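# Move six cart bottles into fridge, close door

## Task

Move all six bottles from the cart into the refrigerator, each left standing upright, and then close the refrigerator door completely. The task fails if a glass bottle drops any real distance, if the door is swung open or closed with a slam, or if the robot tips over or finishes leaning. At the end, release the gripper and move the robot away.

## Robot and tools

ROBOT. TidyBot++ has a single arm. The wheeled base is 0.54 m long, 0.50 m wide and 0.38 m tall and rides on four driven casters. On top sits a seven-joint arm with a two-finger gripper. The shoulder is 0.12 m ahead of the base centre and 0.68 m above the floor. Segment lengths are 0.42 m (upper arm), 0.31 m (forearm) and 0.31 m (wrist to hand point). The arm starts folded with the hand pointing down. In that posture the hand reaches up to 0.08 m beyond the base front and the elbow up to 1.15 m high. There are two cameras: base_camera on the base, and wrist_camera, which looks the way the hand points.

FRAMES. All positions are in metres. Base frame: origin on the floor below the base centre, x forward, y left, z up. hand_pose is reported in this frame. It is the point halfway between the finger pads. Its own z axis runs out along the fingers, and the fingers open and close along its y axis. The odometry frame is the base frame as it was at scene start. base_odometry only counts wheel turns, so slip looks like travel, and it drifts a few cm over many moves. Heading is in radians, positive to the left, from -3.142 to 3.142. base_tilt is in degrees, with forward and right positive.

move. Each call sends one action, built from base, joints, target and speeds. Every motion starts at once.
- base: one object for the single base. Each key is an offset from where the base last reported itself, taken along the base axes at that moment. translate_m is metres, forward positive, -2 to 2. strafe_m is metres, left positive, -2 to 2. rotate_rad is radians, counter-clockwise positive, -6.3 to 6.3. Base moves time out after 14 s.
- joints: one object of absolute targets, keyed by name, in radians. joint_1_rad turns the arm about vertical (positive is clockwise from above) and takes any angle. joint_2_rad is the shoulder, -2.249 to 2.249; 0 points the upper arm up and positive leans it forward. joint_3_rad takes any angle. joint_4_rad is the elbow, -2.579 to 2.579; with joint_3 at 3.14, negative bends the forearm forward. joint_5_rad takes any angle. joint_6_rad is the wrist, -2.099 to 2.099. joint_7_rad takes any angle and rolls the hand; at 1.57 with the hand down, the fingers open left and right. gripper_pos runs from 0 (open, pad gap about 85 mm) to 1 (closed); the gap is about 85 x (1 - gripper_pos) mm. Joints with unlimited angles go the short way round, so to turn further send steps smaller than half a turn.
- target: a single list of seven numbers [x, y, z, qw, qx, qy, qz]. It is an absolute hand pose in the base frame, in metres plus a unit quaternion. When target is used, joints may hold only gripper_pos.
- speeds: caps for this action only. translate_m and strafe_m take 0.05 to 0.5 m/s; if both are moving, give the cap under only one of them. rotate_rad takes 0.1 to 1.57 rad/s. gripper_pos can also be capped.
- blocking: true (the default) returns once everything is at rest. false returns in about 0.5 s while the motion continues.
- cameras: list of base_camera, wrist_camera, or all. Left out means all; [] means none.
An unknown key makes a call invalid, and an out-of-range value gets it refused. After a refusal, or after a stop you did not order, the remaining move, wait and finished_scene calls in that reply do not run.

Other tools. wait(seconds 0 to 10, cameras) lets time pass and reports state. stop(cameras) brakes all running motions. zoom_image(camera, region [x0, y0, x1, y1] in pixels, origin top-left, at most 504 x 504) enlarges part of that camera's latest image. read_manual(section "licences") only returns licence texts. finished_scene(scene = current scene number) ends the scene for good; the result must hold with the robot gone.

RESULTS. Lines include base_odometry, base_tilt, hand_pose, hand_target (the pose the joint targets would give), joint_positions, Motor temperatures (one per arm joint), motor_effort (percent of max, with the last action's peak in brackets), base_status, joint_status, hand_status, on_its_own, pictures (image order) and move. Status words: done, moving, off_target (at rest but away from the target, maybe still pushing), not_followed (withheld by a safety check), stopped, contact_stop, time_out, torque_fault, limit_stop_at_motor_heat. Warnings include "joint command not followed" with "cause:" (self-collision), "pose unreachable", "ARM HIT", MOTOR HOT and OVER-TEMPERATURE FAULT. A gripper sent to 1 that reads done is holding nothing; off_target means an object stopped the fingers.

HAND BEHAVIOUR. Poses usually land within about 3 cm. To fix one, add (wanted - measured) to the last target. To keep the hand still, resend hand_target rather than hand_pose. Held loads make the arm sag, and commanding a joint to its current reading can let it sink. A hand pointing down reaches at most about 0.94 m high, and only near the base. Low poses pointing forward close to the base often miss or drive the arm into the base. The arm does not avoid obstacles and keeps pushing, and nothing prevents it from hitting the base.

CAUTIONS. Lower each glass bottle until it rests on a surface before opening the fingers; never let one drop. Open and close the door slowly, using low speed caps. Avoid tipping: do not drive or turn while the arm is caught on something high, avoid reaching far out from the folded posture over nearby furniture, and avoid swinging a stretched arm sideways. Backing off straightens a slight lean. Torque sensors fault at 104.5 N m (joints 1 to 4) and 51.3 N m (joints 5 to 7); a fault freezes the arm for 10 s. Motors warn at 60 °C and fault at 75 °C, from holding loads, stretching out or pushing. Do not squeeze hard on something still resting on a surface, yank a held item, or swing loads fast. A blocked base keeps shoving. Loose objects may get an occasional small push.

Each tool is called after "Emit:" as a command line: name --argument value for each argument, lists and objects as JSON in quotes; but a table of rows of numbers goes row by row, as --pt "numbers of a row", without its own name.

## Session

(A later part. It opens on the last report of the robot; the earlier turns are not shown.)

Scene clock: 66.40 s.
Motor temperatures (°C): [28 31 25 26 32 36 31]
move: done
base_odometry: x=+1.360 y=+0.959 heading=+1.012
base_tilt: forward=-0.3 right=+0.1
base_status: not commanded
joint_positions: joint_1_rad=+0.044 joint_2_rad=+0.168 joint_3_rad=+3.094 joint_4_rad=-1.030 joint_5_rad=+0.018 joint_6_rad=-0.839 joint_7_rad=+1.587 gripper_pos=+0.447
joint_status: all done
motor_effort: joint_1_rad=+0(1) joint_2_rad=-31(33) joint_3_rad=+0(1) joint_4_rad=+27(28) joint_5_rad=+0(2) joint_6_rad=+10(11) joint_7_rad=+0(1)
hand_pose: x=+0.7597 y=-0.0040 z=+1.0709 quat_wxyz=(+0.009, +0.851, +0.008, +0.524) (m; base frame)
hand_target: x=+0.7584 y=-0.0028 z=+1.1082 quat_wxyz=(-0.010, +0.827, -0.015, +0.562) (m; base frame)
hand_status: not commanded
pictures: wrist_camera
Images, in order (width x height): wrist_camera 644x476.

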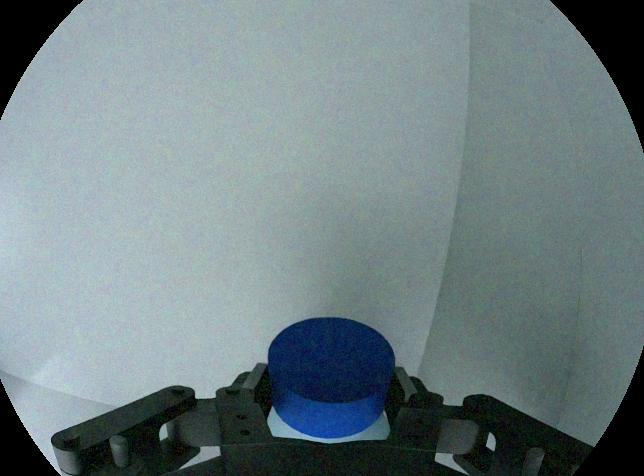

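Emit:
move --joints '{"joint_1_rad": 0.048, "joint_2_rad": 0.146, "joint_3_rad": 3.095, "joint_4_rad": -1.05, "joint_5_rad": 0, "joint_6_rad": -0.75, "joint_7_rad": 1.542}' --cameras '["wrist_camera"]'

Emit:
move --joints '{"joint_1_rad": 0.048, "joint_2_rad": 0.143, "joint_3_rad": 3.095, "joint_4_rad": -1.09, "joint_5_rad": 0, "joint_6_rad": -0.715, "joint_7_rad": 1.542}' --cameras '["wrist_camera"]'

Scene clock: 67.63 s.
Motor temperatures (°C): [28 31 25 26 32 36 31]
move: done
base_odometry: x=+1.360 y=+0.959 heading=+1.012
base_tilt: forward=-0.3 right=+0.1
base_status: not commanded
joint_positions: joint_1_rad=+0.044 joint_2_rad=+0.166 joint_3_rad=+3.094 joint_4_rad=-1.061 joint_5_rad=+0.018 joint_6_rad=-0.799 joint_7_rad=+1.587 gripper_pos=+0.447
joint_status: all done
motor_effort: joint_1_rad=+0(1) joint_2_rad=-30(32) joint_3_rad=+0(1) joint_4_rad=+26(27) joint_5_rad=+0(1) joint_6_rad=+10(10) joint_7_rad=+0(2)
hand_pose: x=+0.7634 y=-0.0037 z=+1.0665 quat_wxyz=(+0.009, +0.848, +0.008, +0.530) (m; base frame)
hand_target: x=+0.7618 y=-0.0027 z=+1.0993 quat_wxyz=(-0.010, +0.826, -0.015, +0.563) (m; base frame)
hand_status: not commanded
pictures: wrist_camera
Images, in order (width x height): wrist_camera 644x476.

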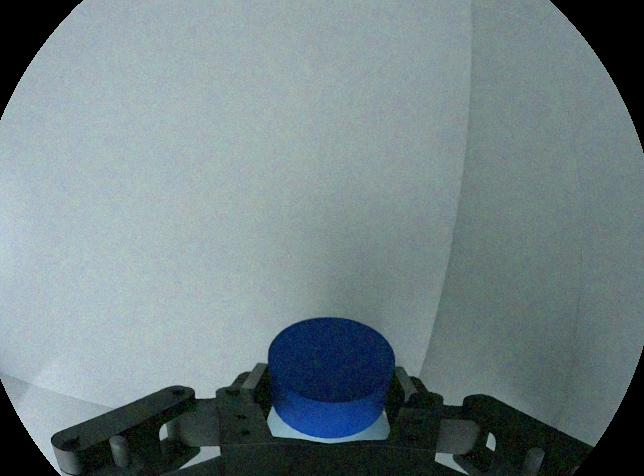

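Scene clock: 68.33 s.
Motor temperatures (°C): [28 31 25 26 32 36 31]
move: done
base_odometry: x=+1.360 y=+0.959 heading=+1.012
base_tilt: forward=-0.3 right=+0.1
base_status: not commanded
joint_positions: joint_1_rad=+0.044 joint_2_rad=+0.153 joint_3_rad=+3.094 joint_4_rad=-1.093 joint_5_rad=+0.018 joint_6_rad=-0.761 joint_7_rad=+1.587 gripper_pos=+0.447
joint_status: all done
motor_effort: joint_1_rad=+0(1) joint_2_rad=-27(31) joint_3_rad=-1(1) joint_4_rad=+25(26) joint_5_rad=-1(2) joint_6_rad=+9(10) joint_7_rad=+0(1)
hand_pose: x=+0.7628 y=-0.0033 z=+1.0664 quat_wxyz=(+0.009, +0.843, +0.008, +0.537) (m; base frame)
hand_target: x=+0.7644 y=-0.0026 z=+1.0880 quat_wxyz=(-0.010, +0.827, -0.015, +0.562) (m; base frame)
hand_status: not commanded
pictures: wrist_camera
Images, in order (width x height): wrist_camera 644x476.

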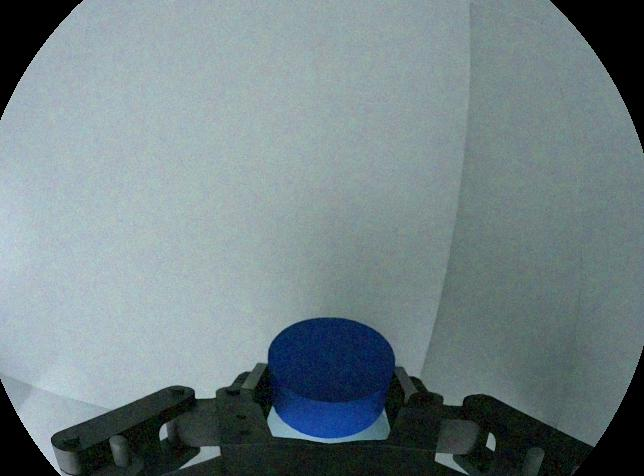

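Emit:
move --joints '{"joint_1_rad": 0.048, "joint_2_rad": 0.143, "joint_3_rad": 3.095, "joint_4_rad": -1.115, "joint_5_rad": 0, "joint_6_rad": -0.735, "joint_7_rad": 1.542}' --cameras '["wrist_camera"]'

Emit:
move --joints '{"gripper_pos": 0.36}' --cameras '["wrist_camera"]'

Scene clock: 69.73 s.
Motor temperatures (°C): [28 31 25 26 32 36 31]
move: done
base_odometry: x=+1.360 y=+0.959 heading=+1.012
base_tilt: forward=-0.3 right=+0.1
base_status: not commanded
joint_positions: joint_1_rad=+0.044 joint_2_rad=+0.145 joint_3_rad=+3.094 joint_4_rad=-1.102 joint_5_rad=+0.018 joint_6_rad=-0.760 joint_7_rad=+1.587 gripper_pos=+0.447
joint_status: all done
motor_effort: joint_1_rad=+0(1) joint_2_rad=-26(28) joint_3_rad=-1(1) joint_4_rad=+22(24) joint_5_rad=+0(1) joint_6_rad=+6(9) joint_7_rad=+0(1)
hand_pose: x=+0.7595 y=-0.0031 z=+1.0666 quat_wxyz=(+0.009, +0.843, +0.008, +0.537) (m; base frame)
hand_target: x=+0.7614 y=-0.0024 z=+1.0677 quat_wxyz=(-0.010, +0.839, -0.015, +0.543) (m; base frame)
hand_status: not commanded
pictures: wrist_camera
Images, in order (width x height): wrist_camera 644x476.

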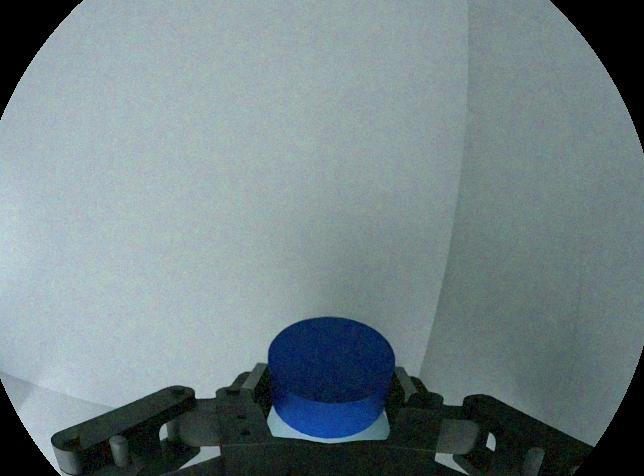

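Scene clock: 70.50 s.
Motor temperatures (°C): [28 31 25 26 32 36 31]
move: done
base_odometry: x=+1.360 y=+0.959 heading=+1.012
base_tilt: forward=-0.3 right=+0.1
base_status: not commanded
joint_positions: joint_1_rad=+0.044 joint_2_rad=+0.144 joint_3_rad=+3.094 joint_4_rad=-1.103 joint_5_rad=+0.018 joint_6_rad=-0.760 joint_7_rad=+1.587 gripper_pos=+0.360
joint_status: all done
motor_effort: joint_1_rad=+1(1) joint_2_rad=-26(27) joint_3_rad=+0(1) joint_4_rad=+23(23) joint_5_rad=+1(1) joint_6_rad=+7(7) joint_7_rad=+0(1)
hand_pose: x=+0.7589 y=-0.0031 z=+1.0665 quat_wxyz=(+0.009, +0.844, +0.008, +0.537) (m; base frame)
hand_target: x=+0.7614 y=-0.0024 z=+1.0677 quat_wxyz=(-0.010, +0.839, -0.015, +0.543) (m; base frame)
hand_status: not commanded
pictures: wrist_camera
Images, in order (width x height): wrist_camera 644x476.

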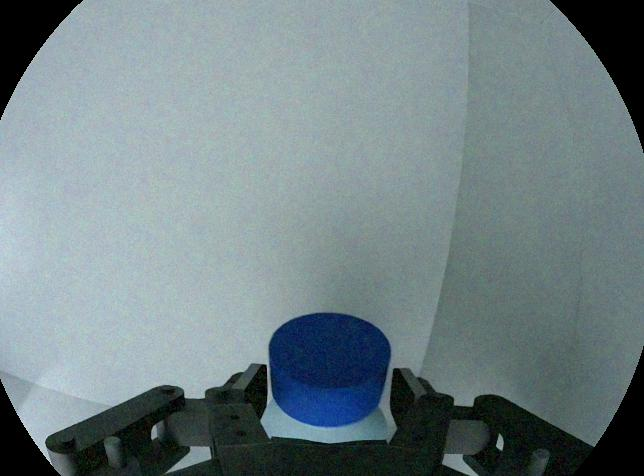

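Emit:
move --joints '{"gripper_pos": 0.31}' --cameras '[]'

Emit:
move --base '{"translate_m": -0.5}' --speeds '{"translate_m": 0.3}'

Scene clock: 71.30 s.
Motor temperatures (°C): [28 31 25 26 32 36 31]
move: done
base_odometry: x=+1.360 y=+0.959 heading=+1.012
base_tilt: forward=-0.3 right=+0.1
base_status: not commanded
joint_positions: joint_1_rad=+0.044 joint_2_rad=+0.144 joint_3_rad=+3.094 joint_4_rad=-1.103 joint_5_rad=+0.018 joint_6_rad=-0.760 joint_7_rad=+1.587 gripper_pos=+0.310
joint_status: all done
motor_effort: joint_1_rad=+1(1) joint_2_rad=-25(26) joint_3_rad=+0(0) joint_4_rad=+22(23) joint_5_rad=+0(1) joint_6_rad=+7(8) joint_7_rad=+0(1)
hand_pose: x=+0.7589 y=-0.0031 z=+1.0664 quat_wxyz=(+0.009, +0.844, +0.008, +0.537) (m; base frame)
hand_target: x=+0.7614 y=-0.0024 z=+1.0677 quat_wxyz=(-0.010, +0.839, -0.015, +0.543) (m; base frame)
hand_status: not commanded
pictures: none
No camera images: "cameras" was empty.

Scene clock: 73.97 s.
Motor temperatures (°C): [28 31 25 26 32 36 31]
move: done
base_odometry: x=+1.095 y=+0.535 heading=+1.012
base_tilt: forward=-0.3 right=+0.1
base_status: done
joint_positions: joint_1_rad=+0.044 joint_2_rad=+0.132 joint_3_rad=+3.094 joint_4_rad=-1.106 joint_5_rad=+0.018 joint_6_rad=-0.760 joint_7_rad=+1.587 gripper_pos=+0.310
joint_status: not commanded
motor_effort: joint_1_rad=+0(3) joint_2_rad=-25(31) joint_3_rad=+0(2) joint_4_rad=+23(24) joint_5_rad=+0(1) joint_6_rad=+7(8) joint_7_rad=+1(1)
hand_pose: x=+0.7540 y=-0.0031 z=+1.0727 quat_wxyz=(+0.010, +0.841, +0.008, +0.541) (m; base frame)
hand_target: x=+0.7614 y=-0.0024 z=+1.0677 quat_wxyz=(-0.010, +0.839, -0.015, +0.543) (m; base frame)
hand_status: not commanded
pictures: base_camera, wrist_camera
Images, in order (width x height): base_camera 644x364, wrist_camera 644x476.

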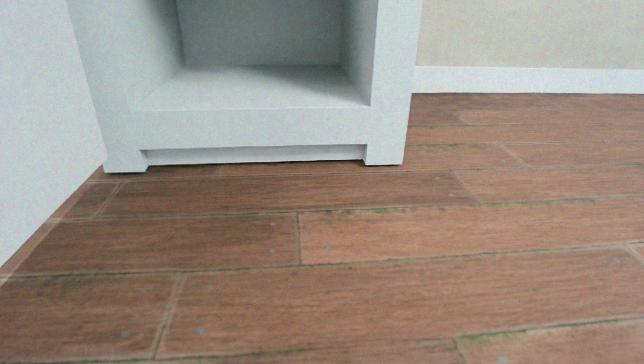

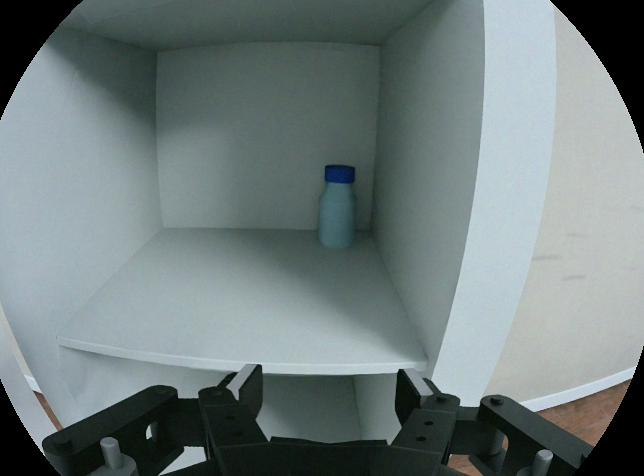

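Emit:
move --base '{"translate_m": -1.544, "strafe_m": 0.336, "rotate_rad": -1.296}' --joints '{"gripper_pos": 0.0, "joint_1_rad": 0.048, "joint_2_rad": 0.155, "joint_3_rad": 3.095, "joint_4_rad": -1.1, "joint_5_rad": 0, "joint_6_rad": -0.82, "joint_7_rad": 1.542}'

Scene clock: 80.67 s.
Motor temperatures (°C): [28 31 25 26 32 36 31]
move: done
base_odometry: x=-0.009 y=-0.596 heading=-0.285
base_tilt: forward=-0.3 right=+0.1
base_status: done
joint_positions: joint_1_rad=+0.048 joint_2_rad=+0.149 joint_3_rad=+3.093 joint_4_rad=-1.105 joint_5_rad=+0.018 joint_6_rad=-0.811 joint_7_rad=+1.587 gripper_pos=+0.000
joint_status: all done
motor_effort: joint_1_rad=+0(4) joint_2_rad=-26(31) joint_3_rad=-1(3) joint_4_rad=+22(24) joint_5_rad=+0(2) joint_6_rad=+7(8) joint_7_rad=+0(1)
hand_pose: x=+0.7538 y=-0.0052 z=+1.0481 quat_wxyz=(+0.010, +0.859, +0.007, +0.513) (m; base frame)
hand_target: x=+0.7547 y=-0.0025 z=+1.0450 quat_wxyz=(-0.010, +0.861, -0.015, +0.508) (m; base frame)
hand_status: not commanded
pictures: base_camera, wrist_camera
Images, in order (width x height): base_camera 644x364, wrist_camera 644x476.

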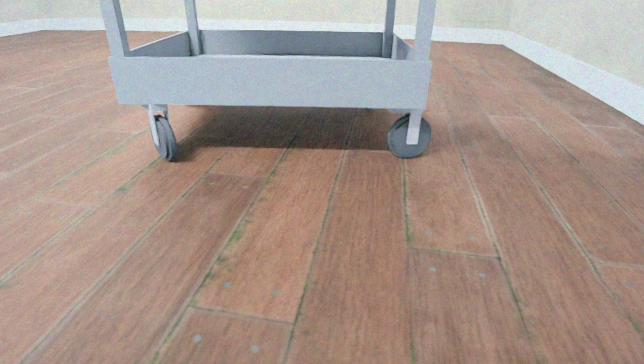

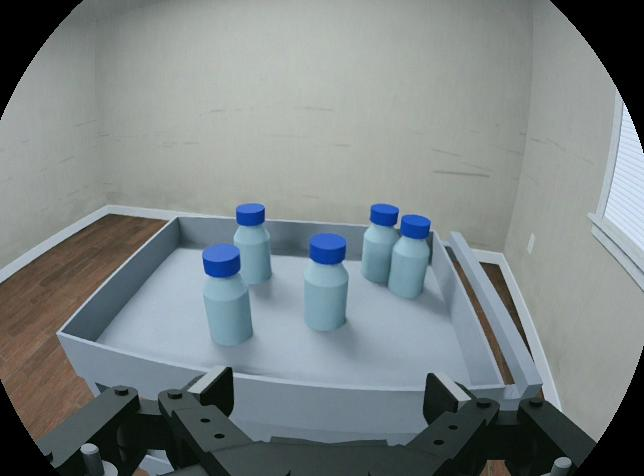

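Emit:
move --base '{"translate_m": 0.338}' --joints '{"joint_1_rad": 0.048, "joint_2_rad": 0.14, "joint_3_rad": 3.095, "joint_4_rad": -1.3, "joint_5_rad": 0, "joint_6_rad": -0.61, "joint_7_rad": 1.542}'

Scene clock: 83.10 s.
Motor temperatures (°C): [28 31 25 26 32 36 31]
move: done
base_odometry: x=+0.316 y=-0.691 heading=-0.285
base_tilt: forward=-0.3 right=+0.1
base_status: done
joint_positions: joint_1_rad=+0.048 joint_2_rad=+0.136 joint_3_rad=+3.093 joint_4_rad=-1.293 joint_5_rad=+0.018 joint_6_rad=-0.646 joint_7_rad=+1.587 gripper_pos=+0.000
joint_status: all done
motor_effort: joint_1_rad=+0(2) joint_2_rad=-26(29) joint_3_rad=+0(2) joint_4_rad=+23(24) joint_5_rad=+0(1) joint_6_rad=+6(9) joint_7_rad=+1(1)
hand_pose: x=+0.7591 y=-0.0038 z=+0.9930 quat_wxyz=(+0.010, +0.861, +0.009, +0.508) (m; base frame)
hand_target: x=+0.7650 y=-0.0019 z=+0.9961 quat_wxyz=(-0.010, +0.855, -0.015, +0.519) (m; base frame)
hand_status: not commanded
pictures: base_camera, wrist_camera
Images, in order (width x height): base_camera 644x364, wrist_camera 644x476.

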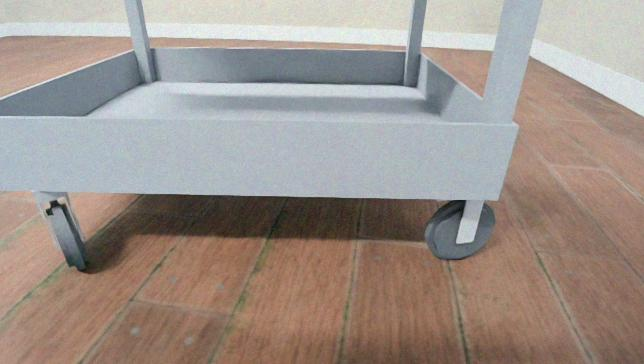

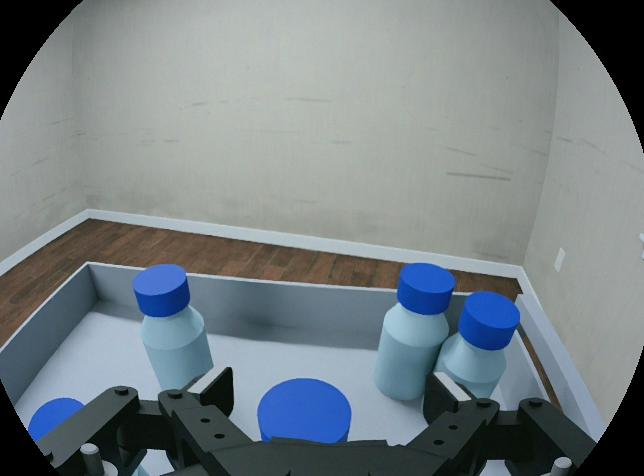

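Emit:
move --base '{"translate_m": 0.022, "strafe_m": 0.014}' --cameras '[]'

Emit:
move --joints '{"joint_1_rad": 0.048, "joint_2_rad": 0.122, "joint_3_rad": 3.095, "joint_4_rad": -1.47, "joint_5_rad": 0, "joint_6_rad": -0.43, "joint_7_rad": 1.542}' --cameras '["wrist_camera"]'

Scene clock: 84.43 s.
Motor temperatures (°C): [28 31 25 26 32 36 31]
move: done
base_odometry: x=+0.341 y=-0.684 heading=-0.286
base_tilt: forward=-0.3 right=+0.1
base_status: done
joint_positions: joint_1_rad=+0.047 joint_2_rad=+0.136 joint_3_rad=+3.093 joint_4_rad=-1.294 joint_5_rad=+0.018 joint_6_rad=-0.643 joint_7_rad=+1.587 gripper_pos=+0.000
joint_status: not commanded
motor_effort: joint_1_rad=+1(3) joint_2_rad=-26(28) joint_3_rad=+0(3) joint_4_rad=+23(24) joint_5_rad=+0(1) joint_6_rad=+7(8) joint_7_rad=+0(1)
hand_pose: x=+0.7596 y=-0.0036 z=+0.9933 quat_wxyz=(+0.009, +0.860, +0.009, +0.509) (m; base frame)
hand_target: x=+0.7650 y=-0.0019 z=+0.9961 quat_wxyz=(-0.010, +0.855, -0.015, +0.519) (m; base frame)
hand_status: not commanded
pictures: none
No camera images: "cameras" was empty.

Scene clock: 85.83 s.
Motor temperatures (°C): [28 31 25 26 32 36 31]
move: done
base_odometry: x=+0.341 y=-0.684 heading=-0.286
base_tilt: forward=-0.3 right=+0.1
base_status: not commanded
joint_positions: joint_1_rad=+0.047 joint_2_rad=+0.124 joint_3_rad=+3.093 joint_4_rad=-1.463 joint_5_rad=+0.018 joint_6_rad=-0.468 joint_7_rad=+1.587 gripper_pos=+0.000
joint_status: all done
motor_effort: joint_1_rad=+0(1) joint_2_rad=-25(27) joint_3_rad=+1(1) joint_4_rad=+23(24) joint_5_rad=+0(1) joint_6_rad=+7(8) joint_7_rad=+0(1)
hand_pose: x=+0.7603 y=-0.0023 z=+0.9494 quat_wxyz=(+0.009, +0.856, +0.011, +0.517) (m; base frame)
hand_target: x=+0.7641 y=-0.0013 z=+0.9572 quat_wxyz=(-0.010, +0.847, -0.014, +0.531) (m; base frame)
hand_status: not commanded
pictures: wrist_camera
Images, in order (width x height): wrist_camera 644x476.

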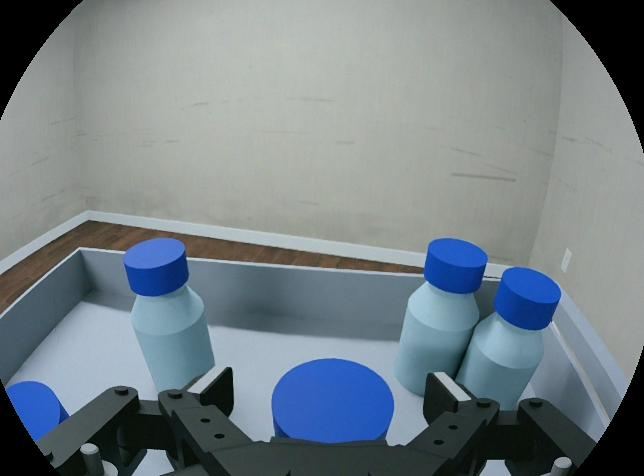

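Emit:
move --joints '{"joint_1_rad": 0.048, "joint_2_rad": 0.118, "joint_3_rad": 3.095, "joint_4_rad": -1.55, "joint_5_rad": 0, "joint_6_rad": -0.345, "joint_7_rad": 1.542}' --cameras '[]'

Emit:
move --joints '{"gripper_pos": 0.75}' --cameras '["wrist_camera"]'

Scene clock: 87.40 s.
Motor temperatures (°C): [28 31 25 26 32 36 31]
move: done
base_odometry: x=+0.341 y=-0.684 heading=-0.286
base_tilt: forward=-0.3 right=+0.1
base_status: not commanded
joint_positions: joint_1_rad=+0.047 joint_2_rad=+0.118 joint_3_rad=+3.093 joint_4_rad=-1.544 joint_5_rad=+0.018 joint_6_rad=-0.382 joint_7_rad=+1.587 gripper_pos=+0.000
joint_status: all done
motor_effort: joint_1_rad=+1(1) joint_2_rad=-25(26) joint_3_rad=+0(1) joint_4_rad=+23(25) joint_5_rad=+0(1) joint_6_rad=+7(8) joint_7_rad=-1(2)
hand_pose: x=+0.7582 y=-0.0016 z=+0.9296 quat_wxyz=(+0.009, +0.853, +0.011, +0.522) (m; base frame)
hand_target: x=+0.7622 y=-0.0011 z=+0.9361 quat_wxyz=(-0.010, +0.845, -0.014, +0.535) (m; base frame)
hand_status: not commanded
pictures: none
No camera images: "cameras" was empty.

Scene clock: 88.37 s.
Motor temperatures (°C): [28 31 25 26 32 36 31]
move: off_target
base_odometry: x=+0.341 y=-0.684 heading=-0.286
base_tilt: forward=-0.3 right=+0.1
base_status: not commanded
joint_positions: joint_1_rad=+0.047 joint_2_rad=+0.117 joint_3_rad=+3.093 joint_4_rad=-1.544 joint_5_rad=+0.018 joint_6_rad=-0.380 joint_7_rad=+1.587 gripper_pos=+0.438
joint_status: gripper_pos off_target (ended at +0.438, target +0.750)
motor_effort: joint_1_rad=+0(1) joint_2_rad=-25(26) joint_3_rad=+0(2) joint_4_rad=+23(25) joint_5_rad=+0(1) joint_6_rad=+7(8) joint_7_rad=+0(1)
hand_pose: x=+0.7581 y=-0.0016 z=+0.9303 quat_wxyz=(+0.009, +0.852, +0.011, +0.523) (m; base frame)
hand_target: x=+0.7622 y=-0.0011 z=+0.9361 quat_wxyz=(-0.010, +0.845, -0.014, +0.535) (m; base frame)
hand_status: not commanded
pictures: wrist_camera
Images, in order (width x height): wrist_camera 644x476.

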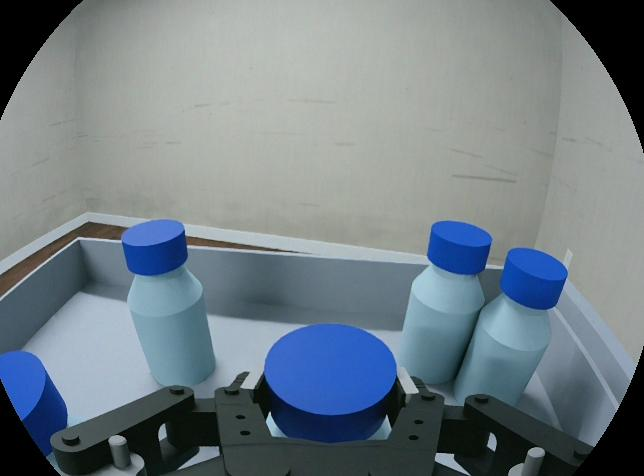

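Emit:
move --joints '{"joint_1_rad": 0.048, "joint_2_rad": 0.125, "joint_3_rad": 3.095, "joint_4_rad": -1.42, "joint_5_rad": 0, "joint_6_rad": -0.475, "joint_7_rad": 1.542}' --cameras '[]'

Emit:
move --joints '{"joint_1_rad": 0.048, "joint_2_rad": 0.168, "joint_3_rad": 3.095, "joint_4_rad": -0.74, "joint_5_rad": 0, "joint_6_rad": -1.13, "joint_7_rad": 1.542}' --cameras '[]'

Emit:
move --base '{"translate_m": -0.4}' --cameras '["wrist_camera"]'

Emit:
move --base '{"translate_m": 0.686, "strafe_m": 1.252, "rotate_rad": 1.298}' --joints '{"joint_1_rad": -0.09}' --speeds '{"rotate_rad": 1.0}'

Scene clock: 91.40 s.
Motor temperatures (°C): [28 31 25 26 32 36 31]
move: off_target
base_odometry: x=+0.341 y=-0.684 heading=-0.286
base_tilt: forward=-0.3 right=+0.1
base_status: not commanded
joint_positions: joint_1_rad=+0.047 joint_2_rad=+0.136 joint_3_rad=+3.093 joint_4_rad=-1.463 joint_5_rad=+0.018 joint_6_rad=-0.451 joint_7_rad=+1.587 gripper_pos=+0.438
joint_status: joint_4_rad off_target (ended at -1.463, target -1.420); the others done
motor_effort: joint_1_rad=+0(1) joint_2_rad=-30(33) joint_3_rad=+0(2) joint_4_rad=+28(29) joint_5_rad=+1(1) joint_6_rad=+10(11) joint_7_rad=+0(2)
hand_pose: x=+0.7658 y=-0.0024 z=+0.9463 quat_wxyz=(+0.009, +0.855, +0.010, +0.519) (m; base frame)
hand_target: x=+0.7655 y=-0.0015 z=+0.9724 quat_wxyz=(-0.010, +0.847, -0.014, +0.532) (m; base frame)
hand_status: not commanded
pictures: none
No camera images: "cameras" was empty.

Scene clock: 93.67 s.
Motor temperatures (°C): [28 31 25 26 32 36 31]
move: off_target
base_odometry: x=+0.341 y=-0.684 heading=-0.286
base_tilt: forward=-0.3 right=+0.1
base_status: not commanded
joint_positions: joint_1_rad=+0.047 joint_2_rad=+0.171 joint_3_rad=+3.093 joint_4_rad=-0.781 joint_5_rad=+0.018 joint_6_rad=-1.096 joint_7_rad=+1.587 gripper_pos=+0.438
joint_status: joint_4_rad off_target (ended at -0.781, target -0.740); the others done
motor_effort: joint_1_rad=+1(2) joint_2_rad=-29(33) joint_3_rad=+0(1) joint_4_rad=+24(30) joint_5_rad=+0(1) joint_6_rad=+11(11) joint_7_rad=+0(1)
hand_pose: x=+0.7227 y=-0.0072 z=+1.1357 quat_wxyz=(+0.010, +0.854, +0.004, +0.520) (m; base frame)
hand_target: x=+0.7145 y=-0.0035 z=+1.1501 quat_wxyz=(-0.010, +0.851, -0.015, +0.524) (m; base frame)
hand_status: not commanded
pictures: none
No camera images: "cameras" was empty.

Scene clock: 95.93 s.
Motor temperatures (°C): [28 31 25 26 32 36 31]
move: done
base_odometry: x=-0.043 y=-0.571 heading=-0.286
base_tilt: forward=-0.3 right=+0.1
base_status: done
joint_positions: joint_1_rad=+0.048 joint_2_rad=+0.176 joint_3_rad=+3.093 joint_4_rad=-0.776 joint_5_rad=+0.018 joint_6_rad=-1.104 joint_7_rad=+1.587 gripper_pos=+0.438
joint_status: not commanded
motor_effort: joint_1_rad=+1(2) joint_2_rad=-29(33) joint_3_rad=+0(2) joint_4_rad=+24(26) joint_5_rad=+0(1) joint_6_rad=+10(11) joint_7_rad=+0(1)
hand_pose: x=+0.7237 y=-0.0076 z=+1.1332 quat_wxyz=(+0.010, +0.856, +0.004, +0.516) (m; base frame)
hand_target: x=+0.7145 y=-0.0035 z=+1.1501 quat_wxyz=(-0.010, +0.851, -0.015, +0.524) (m; base frame)
hand_status: not commanded
pictures: wrist_camera
Images, in order (width x height): wrist_camera 644x476.

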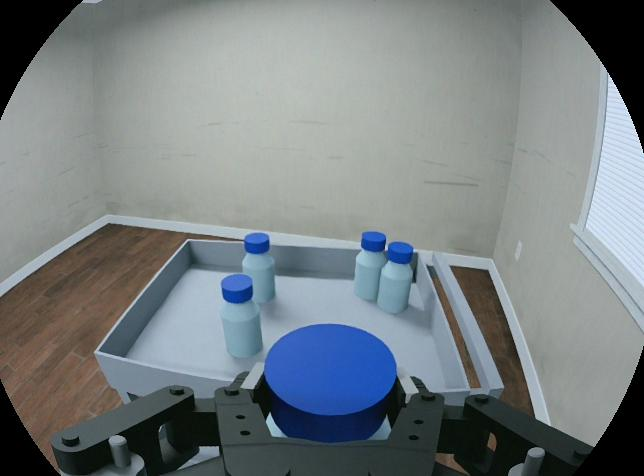

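Scene clock: 100.17 s.
Motor temperatures (°C): [28 31 25 26 32 36 31]
move: done
base_odometry: x=+0.969 y=+0.436 heading=+1.013
base_tilt: forward=-0.3 right=+0.1
base_status: done
joint_positions: joint_1_rad=-0.092 joint_2_rad=+0.187 joint_3_rad=+3.100 joint_4_rad=-0.775 joint_5_rad=+0.018 joint_6_rad=-1.105 joint_7_rad=+1.587 gripper_pos=+0.438
joint_status: all done
motor_effort: joint_1_rad=+0(7) joint_2_rad=-30(35) joint_3_rad=+0(6) joint_4_rad=+24(26) joint_5_rad=+0(3) joint_6_rad=+9(11) joint_7_rad=+0(1)
hand_pose: x=+0.7238 y=+0.0741 z=+1.1269 quat_wxyz=(-0.025, +0.857, +0.061, +0.511) (m; base frame)
hand_target: x=+0.7093 y=+0.0784 z=+1.1501 quat_wxyz=(-0.046, +0.850, +0.044, +0.522) (m; base frame)
hand_status: not commanded
pictures: base_camera, wrist_camera
Images, in order (width x height): base_camera 644x364, wrist_camera 644x476.

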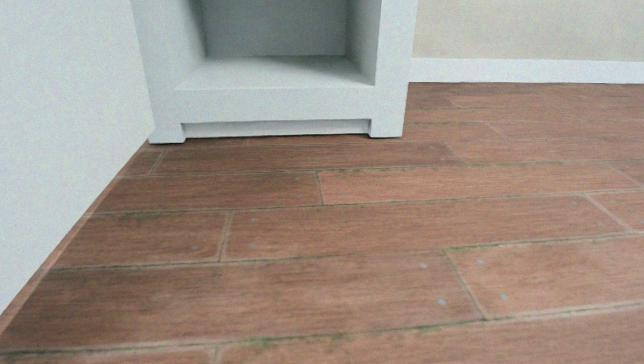

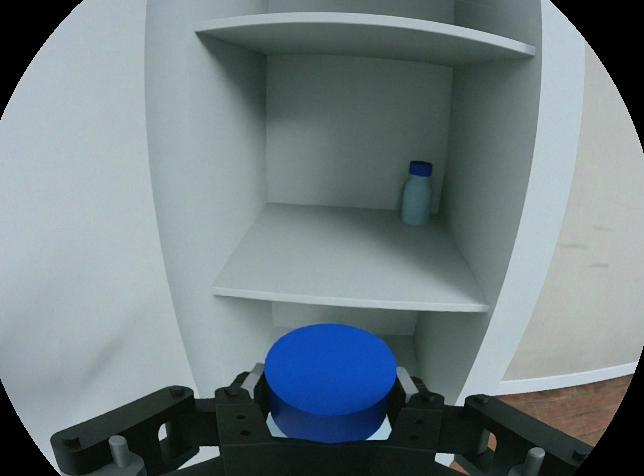

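Emit:
move --cameras '["wrist_camera","base_camera"]'

Scene clock: 103.70 s.
Motor temperatures (°C): [28 31 25 26 32 36 31]
base_odometry: x=+0.969 y=+0.436 heading=+1.013
base_tilt: forward=-0.3 right=+0.1
base_status: done
joint_positions: joint_1_rad=-0.092 joint_2_rad=+0.187 joint_3_rad=+3.100 joint_4_rad=-0.775 joint_5_rad=+0.018 joint_6_rad=-1.105 joint_7_rad=+1.587 gripper_pos=+0.438
joint_status: all done
motor_effort: joint_1_rad=+1(7) joint_2_rad=-29(35) joint_3_rad=+0(6) joint_4_rad=+25(26) joint_5_rad=-1(3) joint_6_rad=+10(11) joint_7_rad=+0(1)
hand_pose: x=+0.7238 y=+0.0741 z=+1.1269 quat_wxyz=(-0.025, +0.857, +0.061, +0.511) (m; base frame)
hand_target: x=+0.7093 y=+0.0784 z=+1.1501 quat_wxyz=(-0.046, +0.850, +0.044, +0.522) (m; base frame)
hand_status: not commanded
pictures: base_camera, wrist_camera
Images, in order (width x height): base_camera 644x364, wrist_camera 644x476.

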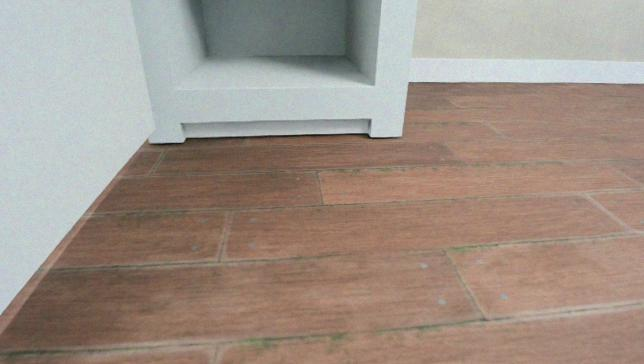

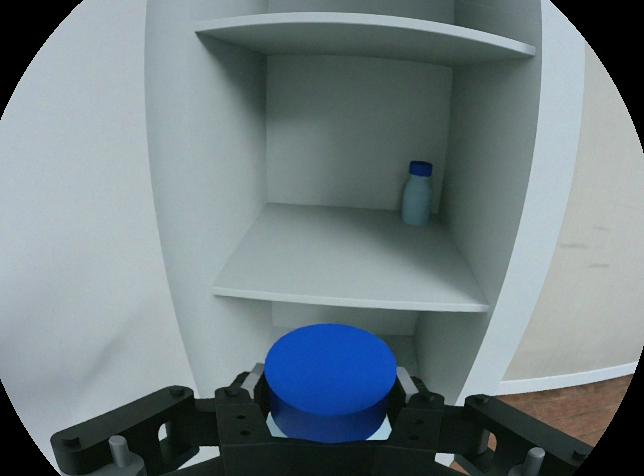

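Emit:
move --base '{"translate_m": 0.45}' --speeds '{"translate_m": 0.3}'

Emit:
move --base '{"translate_m": 0.2}' --speeds '{"translate_m": 0.2}'

Emit:
move --joints '{"joint_2_rad": 0.152, "joint_4_rad": -0.94, "joint_6_rad": -0.88}'

Scene clock: 106.87 s.
Motor temperatures (°C): [28 31 25 26 32 36 31]
move: done
base_odometry: x=+1.207 y=+0.818 heading=+1.012
base_tilt: forward=-0.3 right=+0.1
base_status: done
joint_positions: joint_1_rad=-0.092 joint_2_rad=+0.185 joint_3_rad=+3.100 joint_4_rad=-0.774 joint_5_rad=+0.018 joint_6_rad=-1.106 joint_7_rad=+1.587 gripper_pos=+0.438
joint_status: not commanded
motor_effort: joint_1_rad=+1(3) joint_2_rad=-29(34) joint_3_rad=+0(2) joint_4_rad=+24(26) joint_5_rad=+1(1) joint_6_rad=+10(11) joint_7_rad=+0(1)
hand_pose: x=+0.7228 y=+0.0740 z=+1.1281 quat_wxyz=(-0.025, +0.857, +0.061, +0.512) (m; base frame)
hand_target: x=+0.7093 y=+0.0784 z=+1.1501 quat_wxyz=(-0.046, +0.850, +0.044, +0.522) (m; base frame)
hand_status: not commanded
pictures: base_camera, wrist_camera
Images, in order (width x height): base_camera 644x364, wrist_camera 644x476.

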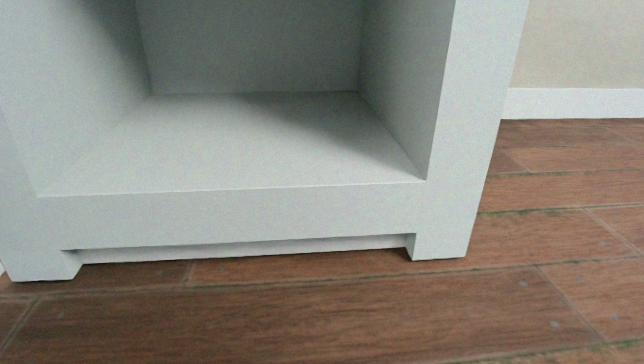

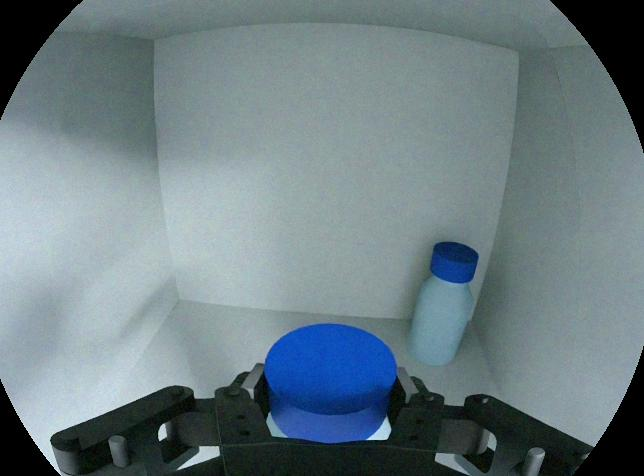

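Scene clock: 108.73 s.
Motor temperatures (°C): [28 31 25 26 32 36 31]
move: done
base_odometry: x=+1.314 y=+0.988 heading=+1.012
base_tilt: forward=-0.3 right=+0.1
base_status: done
joint_positions: joint_1_rad=-0.092 joint_2_rad=+0.186 joint_3_rad=+3.100 joint_4_rad=-0.774 joint_5_rad=+0.018 joint_6_rad=-1.107 joint_7_rad=+1.587 gripper_pos=+0.438
joint_status: not commanded
motor_effort: joint_1_rad=+1(3) joint_2_rad=-29(34) joint_3_rad=+0(1) joint_4_rad=+24(26) joint_5_rad=-1(1) joint_6_rad=+10(11) joint_7_rad=+0(1)
hand_pose: x=+0.7229 y=+0.0740 z=+1.1279 quat_wxyz=(-0.025, +0.857, +0.061, +0.512) (m; base frame)
hand_target: x=+0.7093 y=+0.0784 z=+1.1501 quat_wxyz=(-0.046, +0.850, +0.044, +0.522) (m; base frame)
hand_status: not commanded
pictures: base_camera, wrist_camera
Images, in order (width x height): base_camera 644x364, wrist_camera 644x476.

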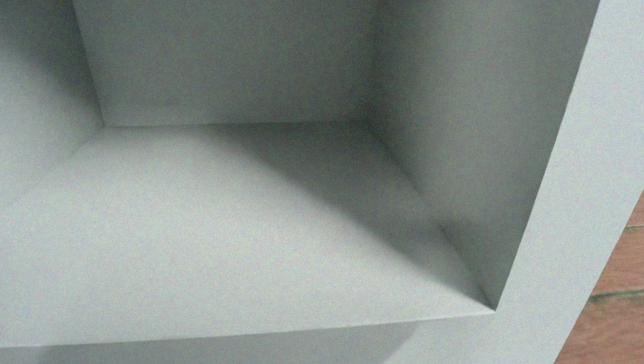

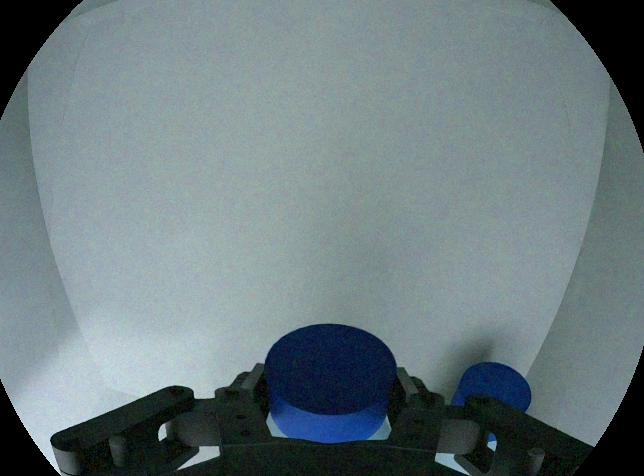

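Scene clock: 110.20 s.
Motor temperatures (°C): [28 31 25 26 32 36 31]
move: done
base_odometry: x=+1.314 y=+0.988 heading=+1.012
base_tilt: forward=-0.3 right=+0.1
base_status: not commanded
joint_positions: joint_1_rad=-0.092 joint_2_rad=+0.176 joint_3_rad=+3.100 joint_4_rad=-0.957 joint_5_rad=+0.018 joint_6_rad=-0.937 joint_7_rad=+1.587 gripper_pos=+0.438
joint_status: all done
motor_effort: joint_1_rad=+0(1) joint_2_rad=-30(34) joint_3_rad=+0(1) joint_4_rad=+26(27) joint_5_rad=+1(1) joint_6_rad=+10(11) joint_7_rad=+1(1)
hand_pose: x=+0.7452 y=+0.0781 z=+1.0809 quat_wxyz=(-0.024, +0.857, +0.063, +0.510) (m; base frame)
hand_target: x=+0.7421 y=+0.0836 z=+1.1212 quat_wxyz=(-0.048, +0.833, +0.043, +0.550) (m; base frame)
hand_status: not commanded
pictures: base_camera, wrist_camera
Images, in order (width x height): base_camera 644x364, wrist_camera 644x476.

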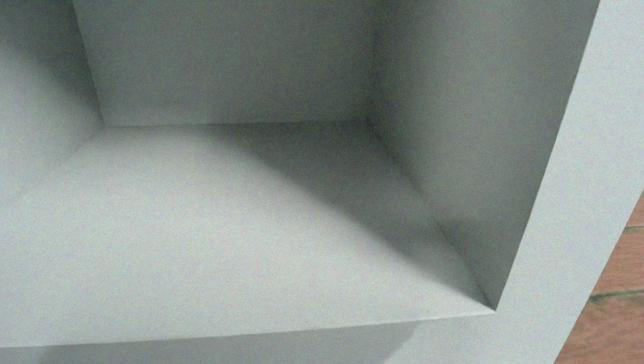

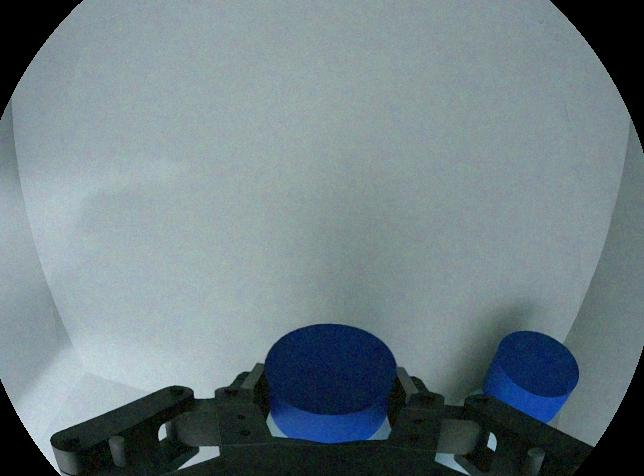

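Emit:
move --joints '{"joint_2_rad": 0.148, "joint_4_rad": -1.015, "joint_6_rad": -0.785}' --cameras '["wrist_camera"]'

Emit:
move --joints '{"joint_2_rad": 0.146, "joint_4_rad": -1.05, "joint_6_rad": -0.75}' --cameras '[]'

Emit:
move --joints '{"joint_2_rad": 0.143, "joint_4_rad": -1.09, "joint_6_rad": -0.715}' --cameras '["wrist_camera"]'

Emit:
move --joints '{"joint_2_rad": 0.143, "joint_4_rad": -1.115, "joint_6_rad": -0.735}' --cameras '["wrist_camera"]'

Scene clock: 111.93 s.
Motor temperatures (°C): [28 31 25 26 32 36 31]
move: done
base_odometry: x=+1.314 y=+0.988 heading=+1.012
base_tilt: forward=-0.3 right=+0.1
base_status: not commanded
joint_positions: joint_1_rad=-0.092 joint_2_rad=+0.170 joint_3_rad=+3.100 joint_4_rad=-1.031 joint_5_rad=+0.018 joint_6_rad=-0.840 joint_7_rad=+1.587 gripper_pos=+0.438
joint_status: all done
motor_effort: joint_1_rad=+1(1) joint_2_rad=-32(33) joint_3_rad=+0(1) joint_4_rad=+27(28) joint_5_rad=+1(1) joint_6_rad=+9(12) joint_7_rad=-1(1)
hand_pose: x=+0.7551 y=+0.0800 z=+1.0693 quat_wxyz=(-0.025, +0.850, +0.063, +0.522) (m; base frame)
hand_target: x=+0.7527 y=+0.0852 z=+1.1082 quat_wxyz=(-0.049, +0.826, +0.042, +0.560) (m; base frame)
hand_status: not commanded
pictures: wrist_camera
Images, in order (width x height): wrist_camera 644x476.

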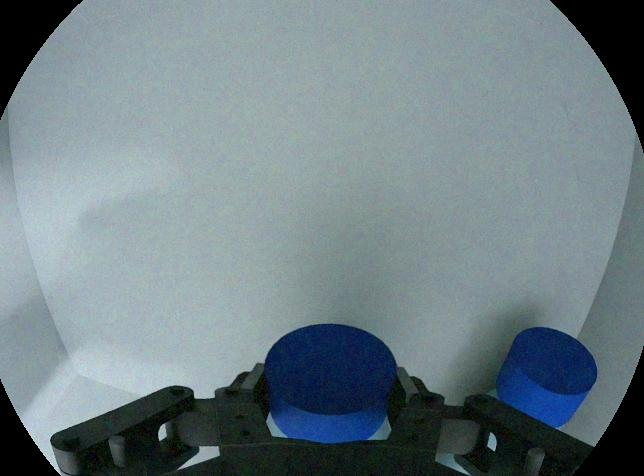

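Scene clock: 112.60 s.
Motor temperatures (°C): [28 31 25 26 32 36 31]
move: done
base_odometry: x=+1.314 y=+0.988 heading=+1.012
base_tilt: forward=-0.3 right=+0.1
base_status: not commanded
joint_positions: joint_1_rad=-0.092 joint_2_rad=+0.166 joint_3_rad=+3.100 joint_4_rad=-1.060 joint_5_rad=+0.018 joint_6_rad=-0.799 joint_7_rad=+1.587 gripper_pos=+0.438
joint_status: all done
motor_effort: joint_1_rad=+1(1) joint_2_rad=-31(32) joint_3_rad=+0(1) joint_4_rad=+27(28) joint_5_rad=+0(1) joint_6_rad=+10(11) joint_7_rad=+0(1)
hand_pose: x=+0.7584 y=+0.0807 z=+1.0665 quat_wxyz=(-0.025, +0.846, +0.063, +0.529) (m; base frame)
hand_target: x=+0.7560 y=+0.0858 z=+1.0993 quat_wxyz=(-0.049, +0.825, +0.042, +0.561) (m; base frame)
hand_status: not commanded
pictures: none
No camera images: "cameras" was empty.

Scene clock: 113.27 s.
Motor temperatures (°C): [28 31 25 26 32 36 31]
move: done
base_odometry: x=+1.314 y=+0.988 heading=+1.012
base_tilt: forward=-0.3 right=+0.1
base_status: not commanded
joint_positions: joint_1_rad=-0.092 joint_2_rad=+0.153 joint_3_rad=+3.100 joint_4_rad=-1.093 joint_5_rad=+0.018 joint_6_rad=-0.761 joint_7_rad=+1.587 gripper_pos=+0.438
joint_status: all done
motor_effort: joint_1_rad=+0(1) joint_2_rad=-29(31) joint_3_rad=+0(1) joint_4_rad=+25(27) joint_5_rad=+0(1) joint_6_rad=+10(11) joint_7_rad=+0(1)
hand_pose: x=+0.7573 y=+0.0809 z=+1.0665 quat_wxyz=(-0.026, +0.841, +0.063, +0.537) (m; base frame)
hand_target: x=+0.7586 y=+0.0863 z=+1.0880 quat_wxyz=(-0.049, +0.826, +0.043, +0.560) (m; base frame)
hand_status: not commanded
pictures: wrist_camera
Images, in order (width x height): wrist_camera 644x476.

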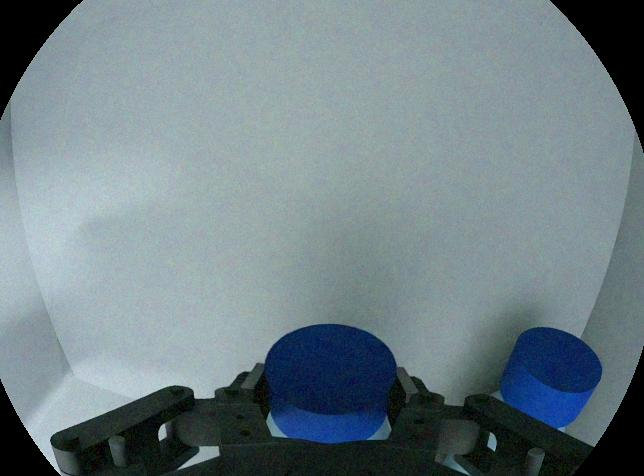

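Scene clock: 113.87 s.
Motor temperatures (°C): [28 31 25 26 32 36 31]
move: done
base_odometry: x=+1.314 y=+0.988 heading=+1.012
base_tilt: forward=-0.3 right=+0.1
base_status: not commanded
joint_positions: joint_1_rad=-0.092 joint_2_rad=+0.146 joint_3_rad=+3.100 joint_4_rad=-1.101 joint_5_rad=+0.018 joint_6_rad=-0.761 joint_7_rad=+1.587 gripper_pos=+0.438
joint_status: all done
motor_effort: joint_1_rad=+0(1) joint_2_rad=-26(28) joint_3_rad=-1(1) joint_4_rad=+22(25) joint_5_rad=+0(1) joint_6_rad=+7(9) joint_7_rad=+0(1)
hand_pose: x=+0.7546 y=+0.0807 z=+1.0664 quat_wxyz=(-0.026, +0.841, +0.064, +0.536) (m; base frame)
hand_target: x=+0.7556 y=+0.0860 z=+1.0676 quat_wxyz=(-0.048, +0.838, +0.043, +0.541) (m; base frame)
hand_status: not commanded
pictures: wrist_camera
Images, in order (width x height): wrist_camera 644x476.

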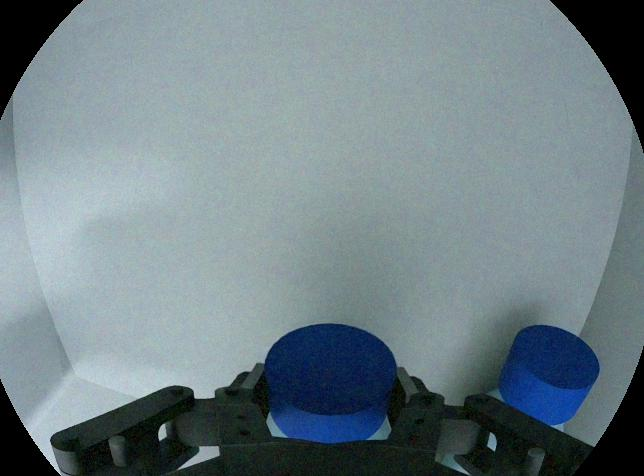

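Emit:
move --joints '{"gripper_pos": 0.36}' --cameras '[]'

Emit:
move --joints '{"gripper_pos": 0.31}' --cameras '["wrist_camera"]'

Emit:
move --base '{"translate_m": -0.65}' --speeds '{"translate_m": 0.35}'

Scene clock: 114.97 s.
Motor temperatures (°C): [28 31 25 26 32 36 31]
move: done
base_odometry: x=+1.314 y=+0.988 heading=+1.012
base_tilt: forward=-0.3 right=+0.1
base_status: not commanded
joint_positions: joint_1_rad=-0.092 joint_2_rad=+0.145 joint_3_rad=+3.100 joint_4_rad=-1.104 joint_5_rad=+0.018 joint_6_rad=-0.761 joint_7_rad=+1.587 gripper_pos=+0.360
joint_status: all done
motor_effort: joint_1_rad=+0(1) joint_2_rad=-26(27) joint_3_rad=-1(1) joint_4_rad=+23(23) joint_5_rad=-1(1) joint_6_rad=+7(8) joint_7_rad=+0(1)
hand_pose: x=+0.7543 y=+0.0807 z=+1.0655 quat_wxyz=(-0.026, +0.842, +0.064, +0.536) (m; base frame)
hand_target: x=+0.7556 y=+0.0860 z=+1.0676 quat_wxyz=(-0.048, +0.838, +0.043, +0.541) (m; base frame)
hand_status: not commanded
pictures: none
No camera images: "cameras" was empty.

Scene clock: 115.43 s.
Motor temperatures (°C): [28 31 25 26 32 36 31]
move: done
base_odometry: x=+1.314 y=+0.988 heading=+1.012
base_tilt: forward=-0.3 right=+0.1
base_status: not commanded
joint_positions: joint_1_rad=-0.092 joint_2_rad=+0.145 joint_3_rad=+3.100 joint_4_rad=-1.104 joint_5_rad=+0.018 joint_6_rad=-0.761 joint_7_rad=+1.587 gripper_pos=+0.310
joint_status: all done
motor_effort: joint_1_rad=+1(1) joint_2_rad=-26(26) joint_3_rad=+0(1) joint_4_rad=+23(23) joint_5_rad=-1(1) joint_6_rad=+7(8) joint_7_rad=+1(1)
hand_pose: x=+0.7542 y=+0.0807 z=+1.0655 quat_wxyz=(-0.026, +0.842, +0.064, +0.536) (m; base frame)
hand_target: x=+0.7556 y=+0.0860 z=+1.0676 quat_wxyz=(-0.048, +0.838, +0.043, +0.541) (m; base frame)
hand_status: not commanded
pictures: wrist_camera
Images, in order (width x height): wrist_camera 644x476.

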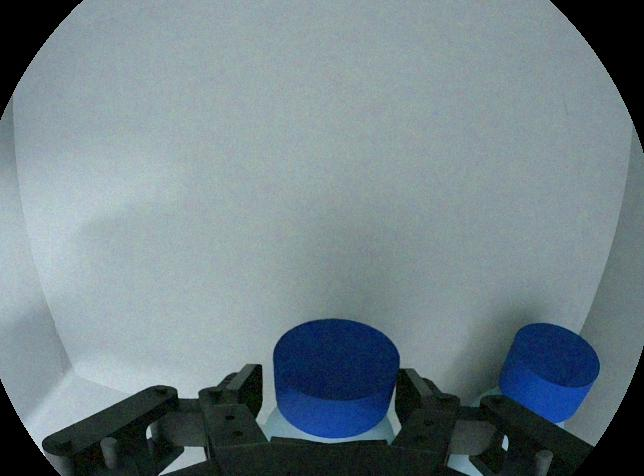

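Scene clock: 118.43 s.
Motor temperatures (°C): [28 31 25 26 32 36 31]
move: done
base_odometry: x=+0.969 y=+0.436 heading=+1.012
base_tilt: forward=-0.3 right=+0.1
base_status: done
joint_positions: joint_1_rad=-0.092 joint_2_rad=+0.131 joint_3_rad=+3.099 joint_4_rad=-1.108 joint_5_rad=+0.017 joint_6_rad=-0.760 joint_7_rad=+1.587 gripper_pos=+0.310
joint_status: not commanded
motor_effort: joint_1_rad=+1(5) joint_2_rad=-25(31) joint_3_rad=+0(3) joint_4_rad=+23(24) joint_5_rad=+0(1) joint_6_rad=+7(8) joint_7_rad=+0(1)
hand_pose: x=+0.7486 y=+0.0807 z=+1.0722 quat_wxyz=(-0.026, +0.839, +0.064, +0.540) (m; base frame)
hand_target: x=+0.7556 y=+0.0860 z=+1.0676 quat_wxyz=(-0.048, +0.838, +0.043, +0.541) (m; base frame)
hand_status: not commanded
pictures: base_camera, wrist_camera
Images, in order (width x height): base_camera 644x364, wrist_camera 644x476.

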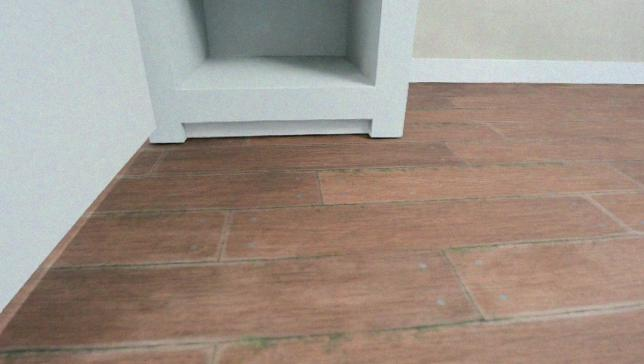

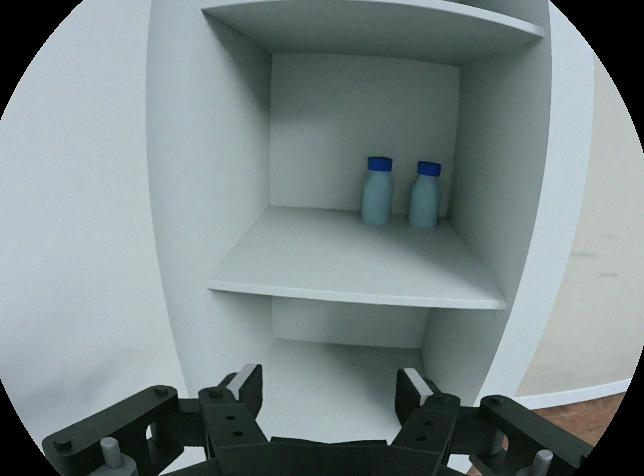

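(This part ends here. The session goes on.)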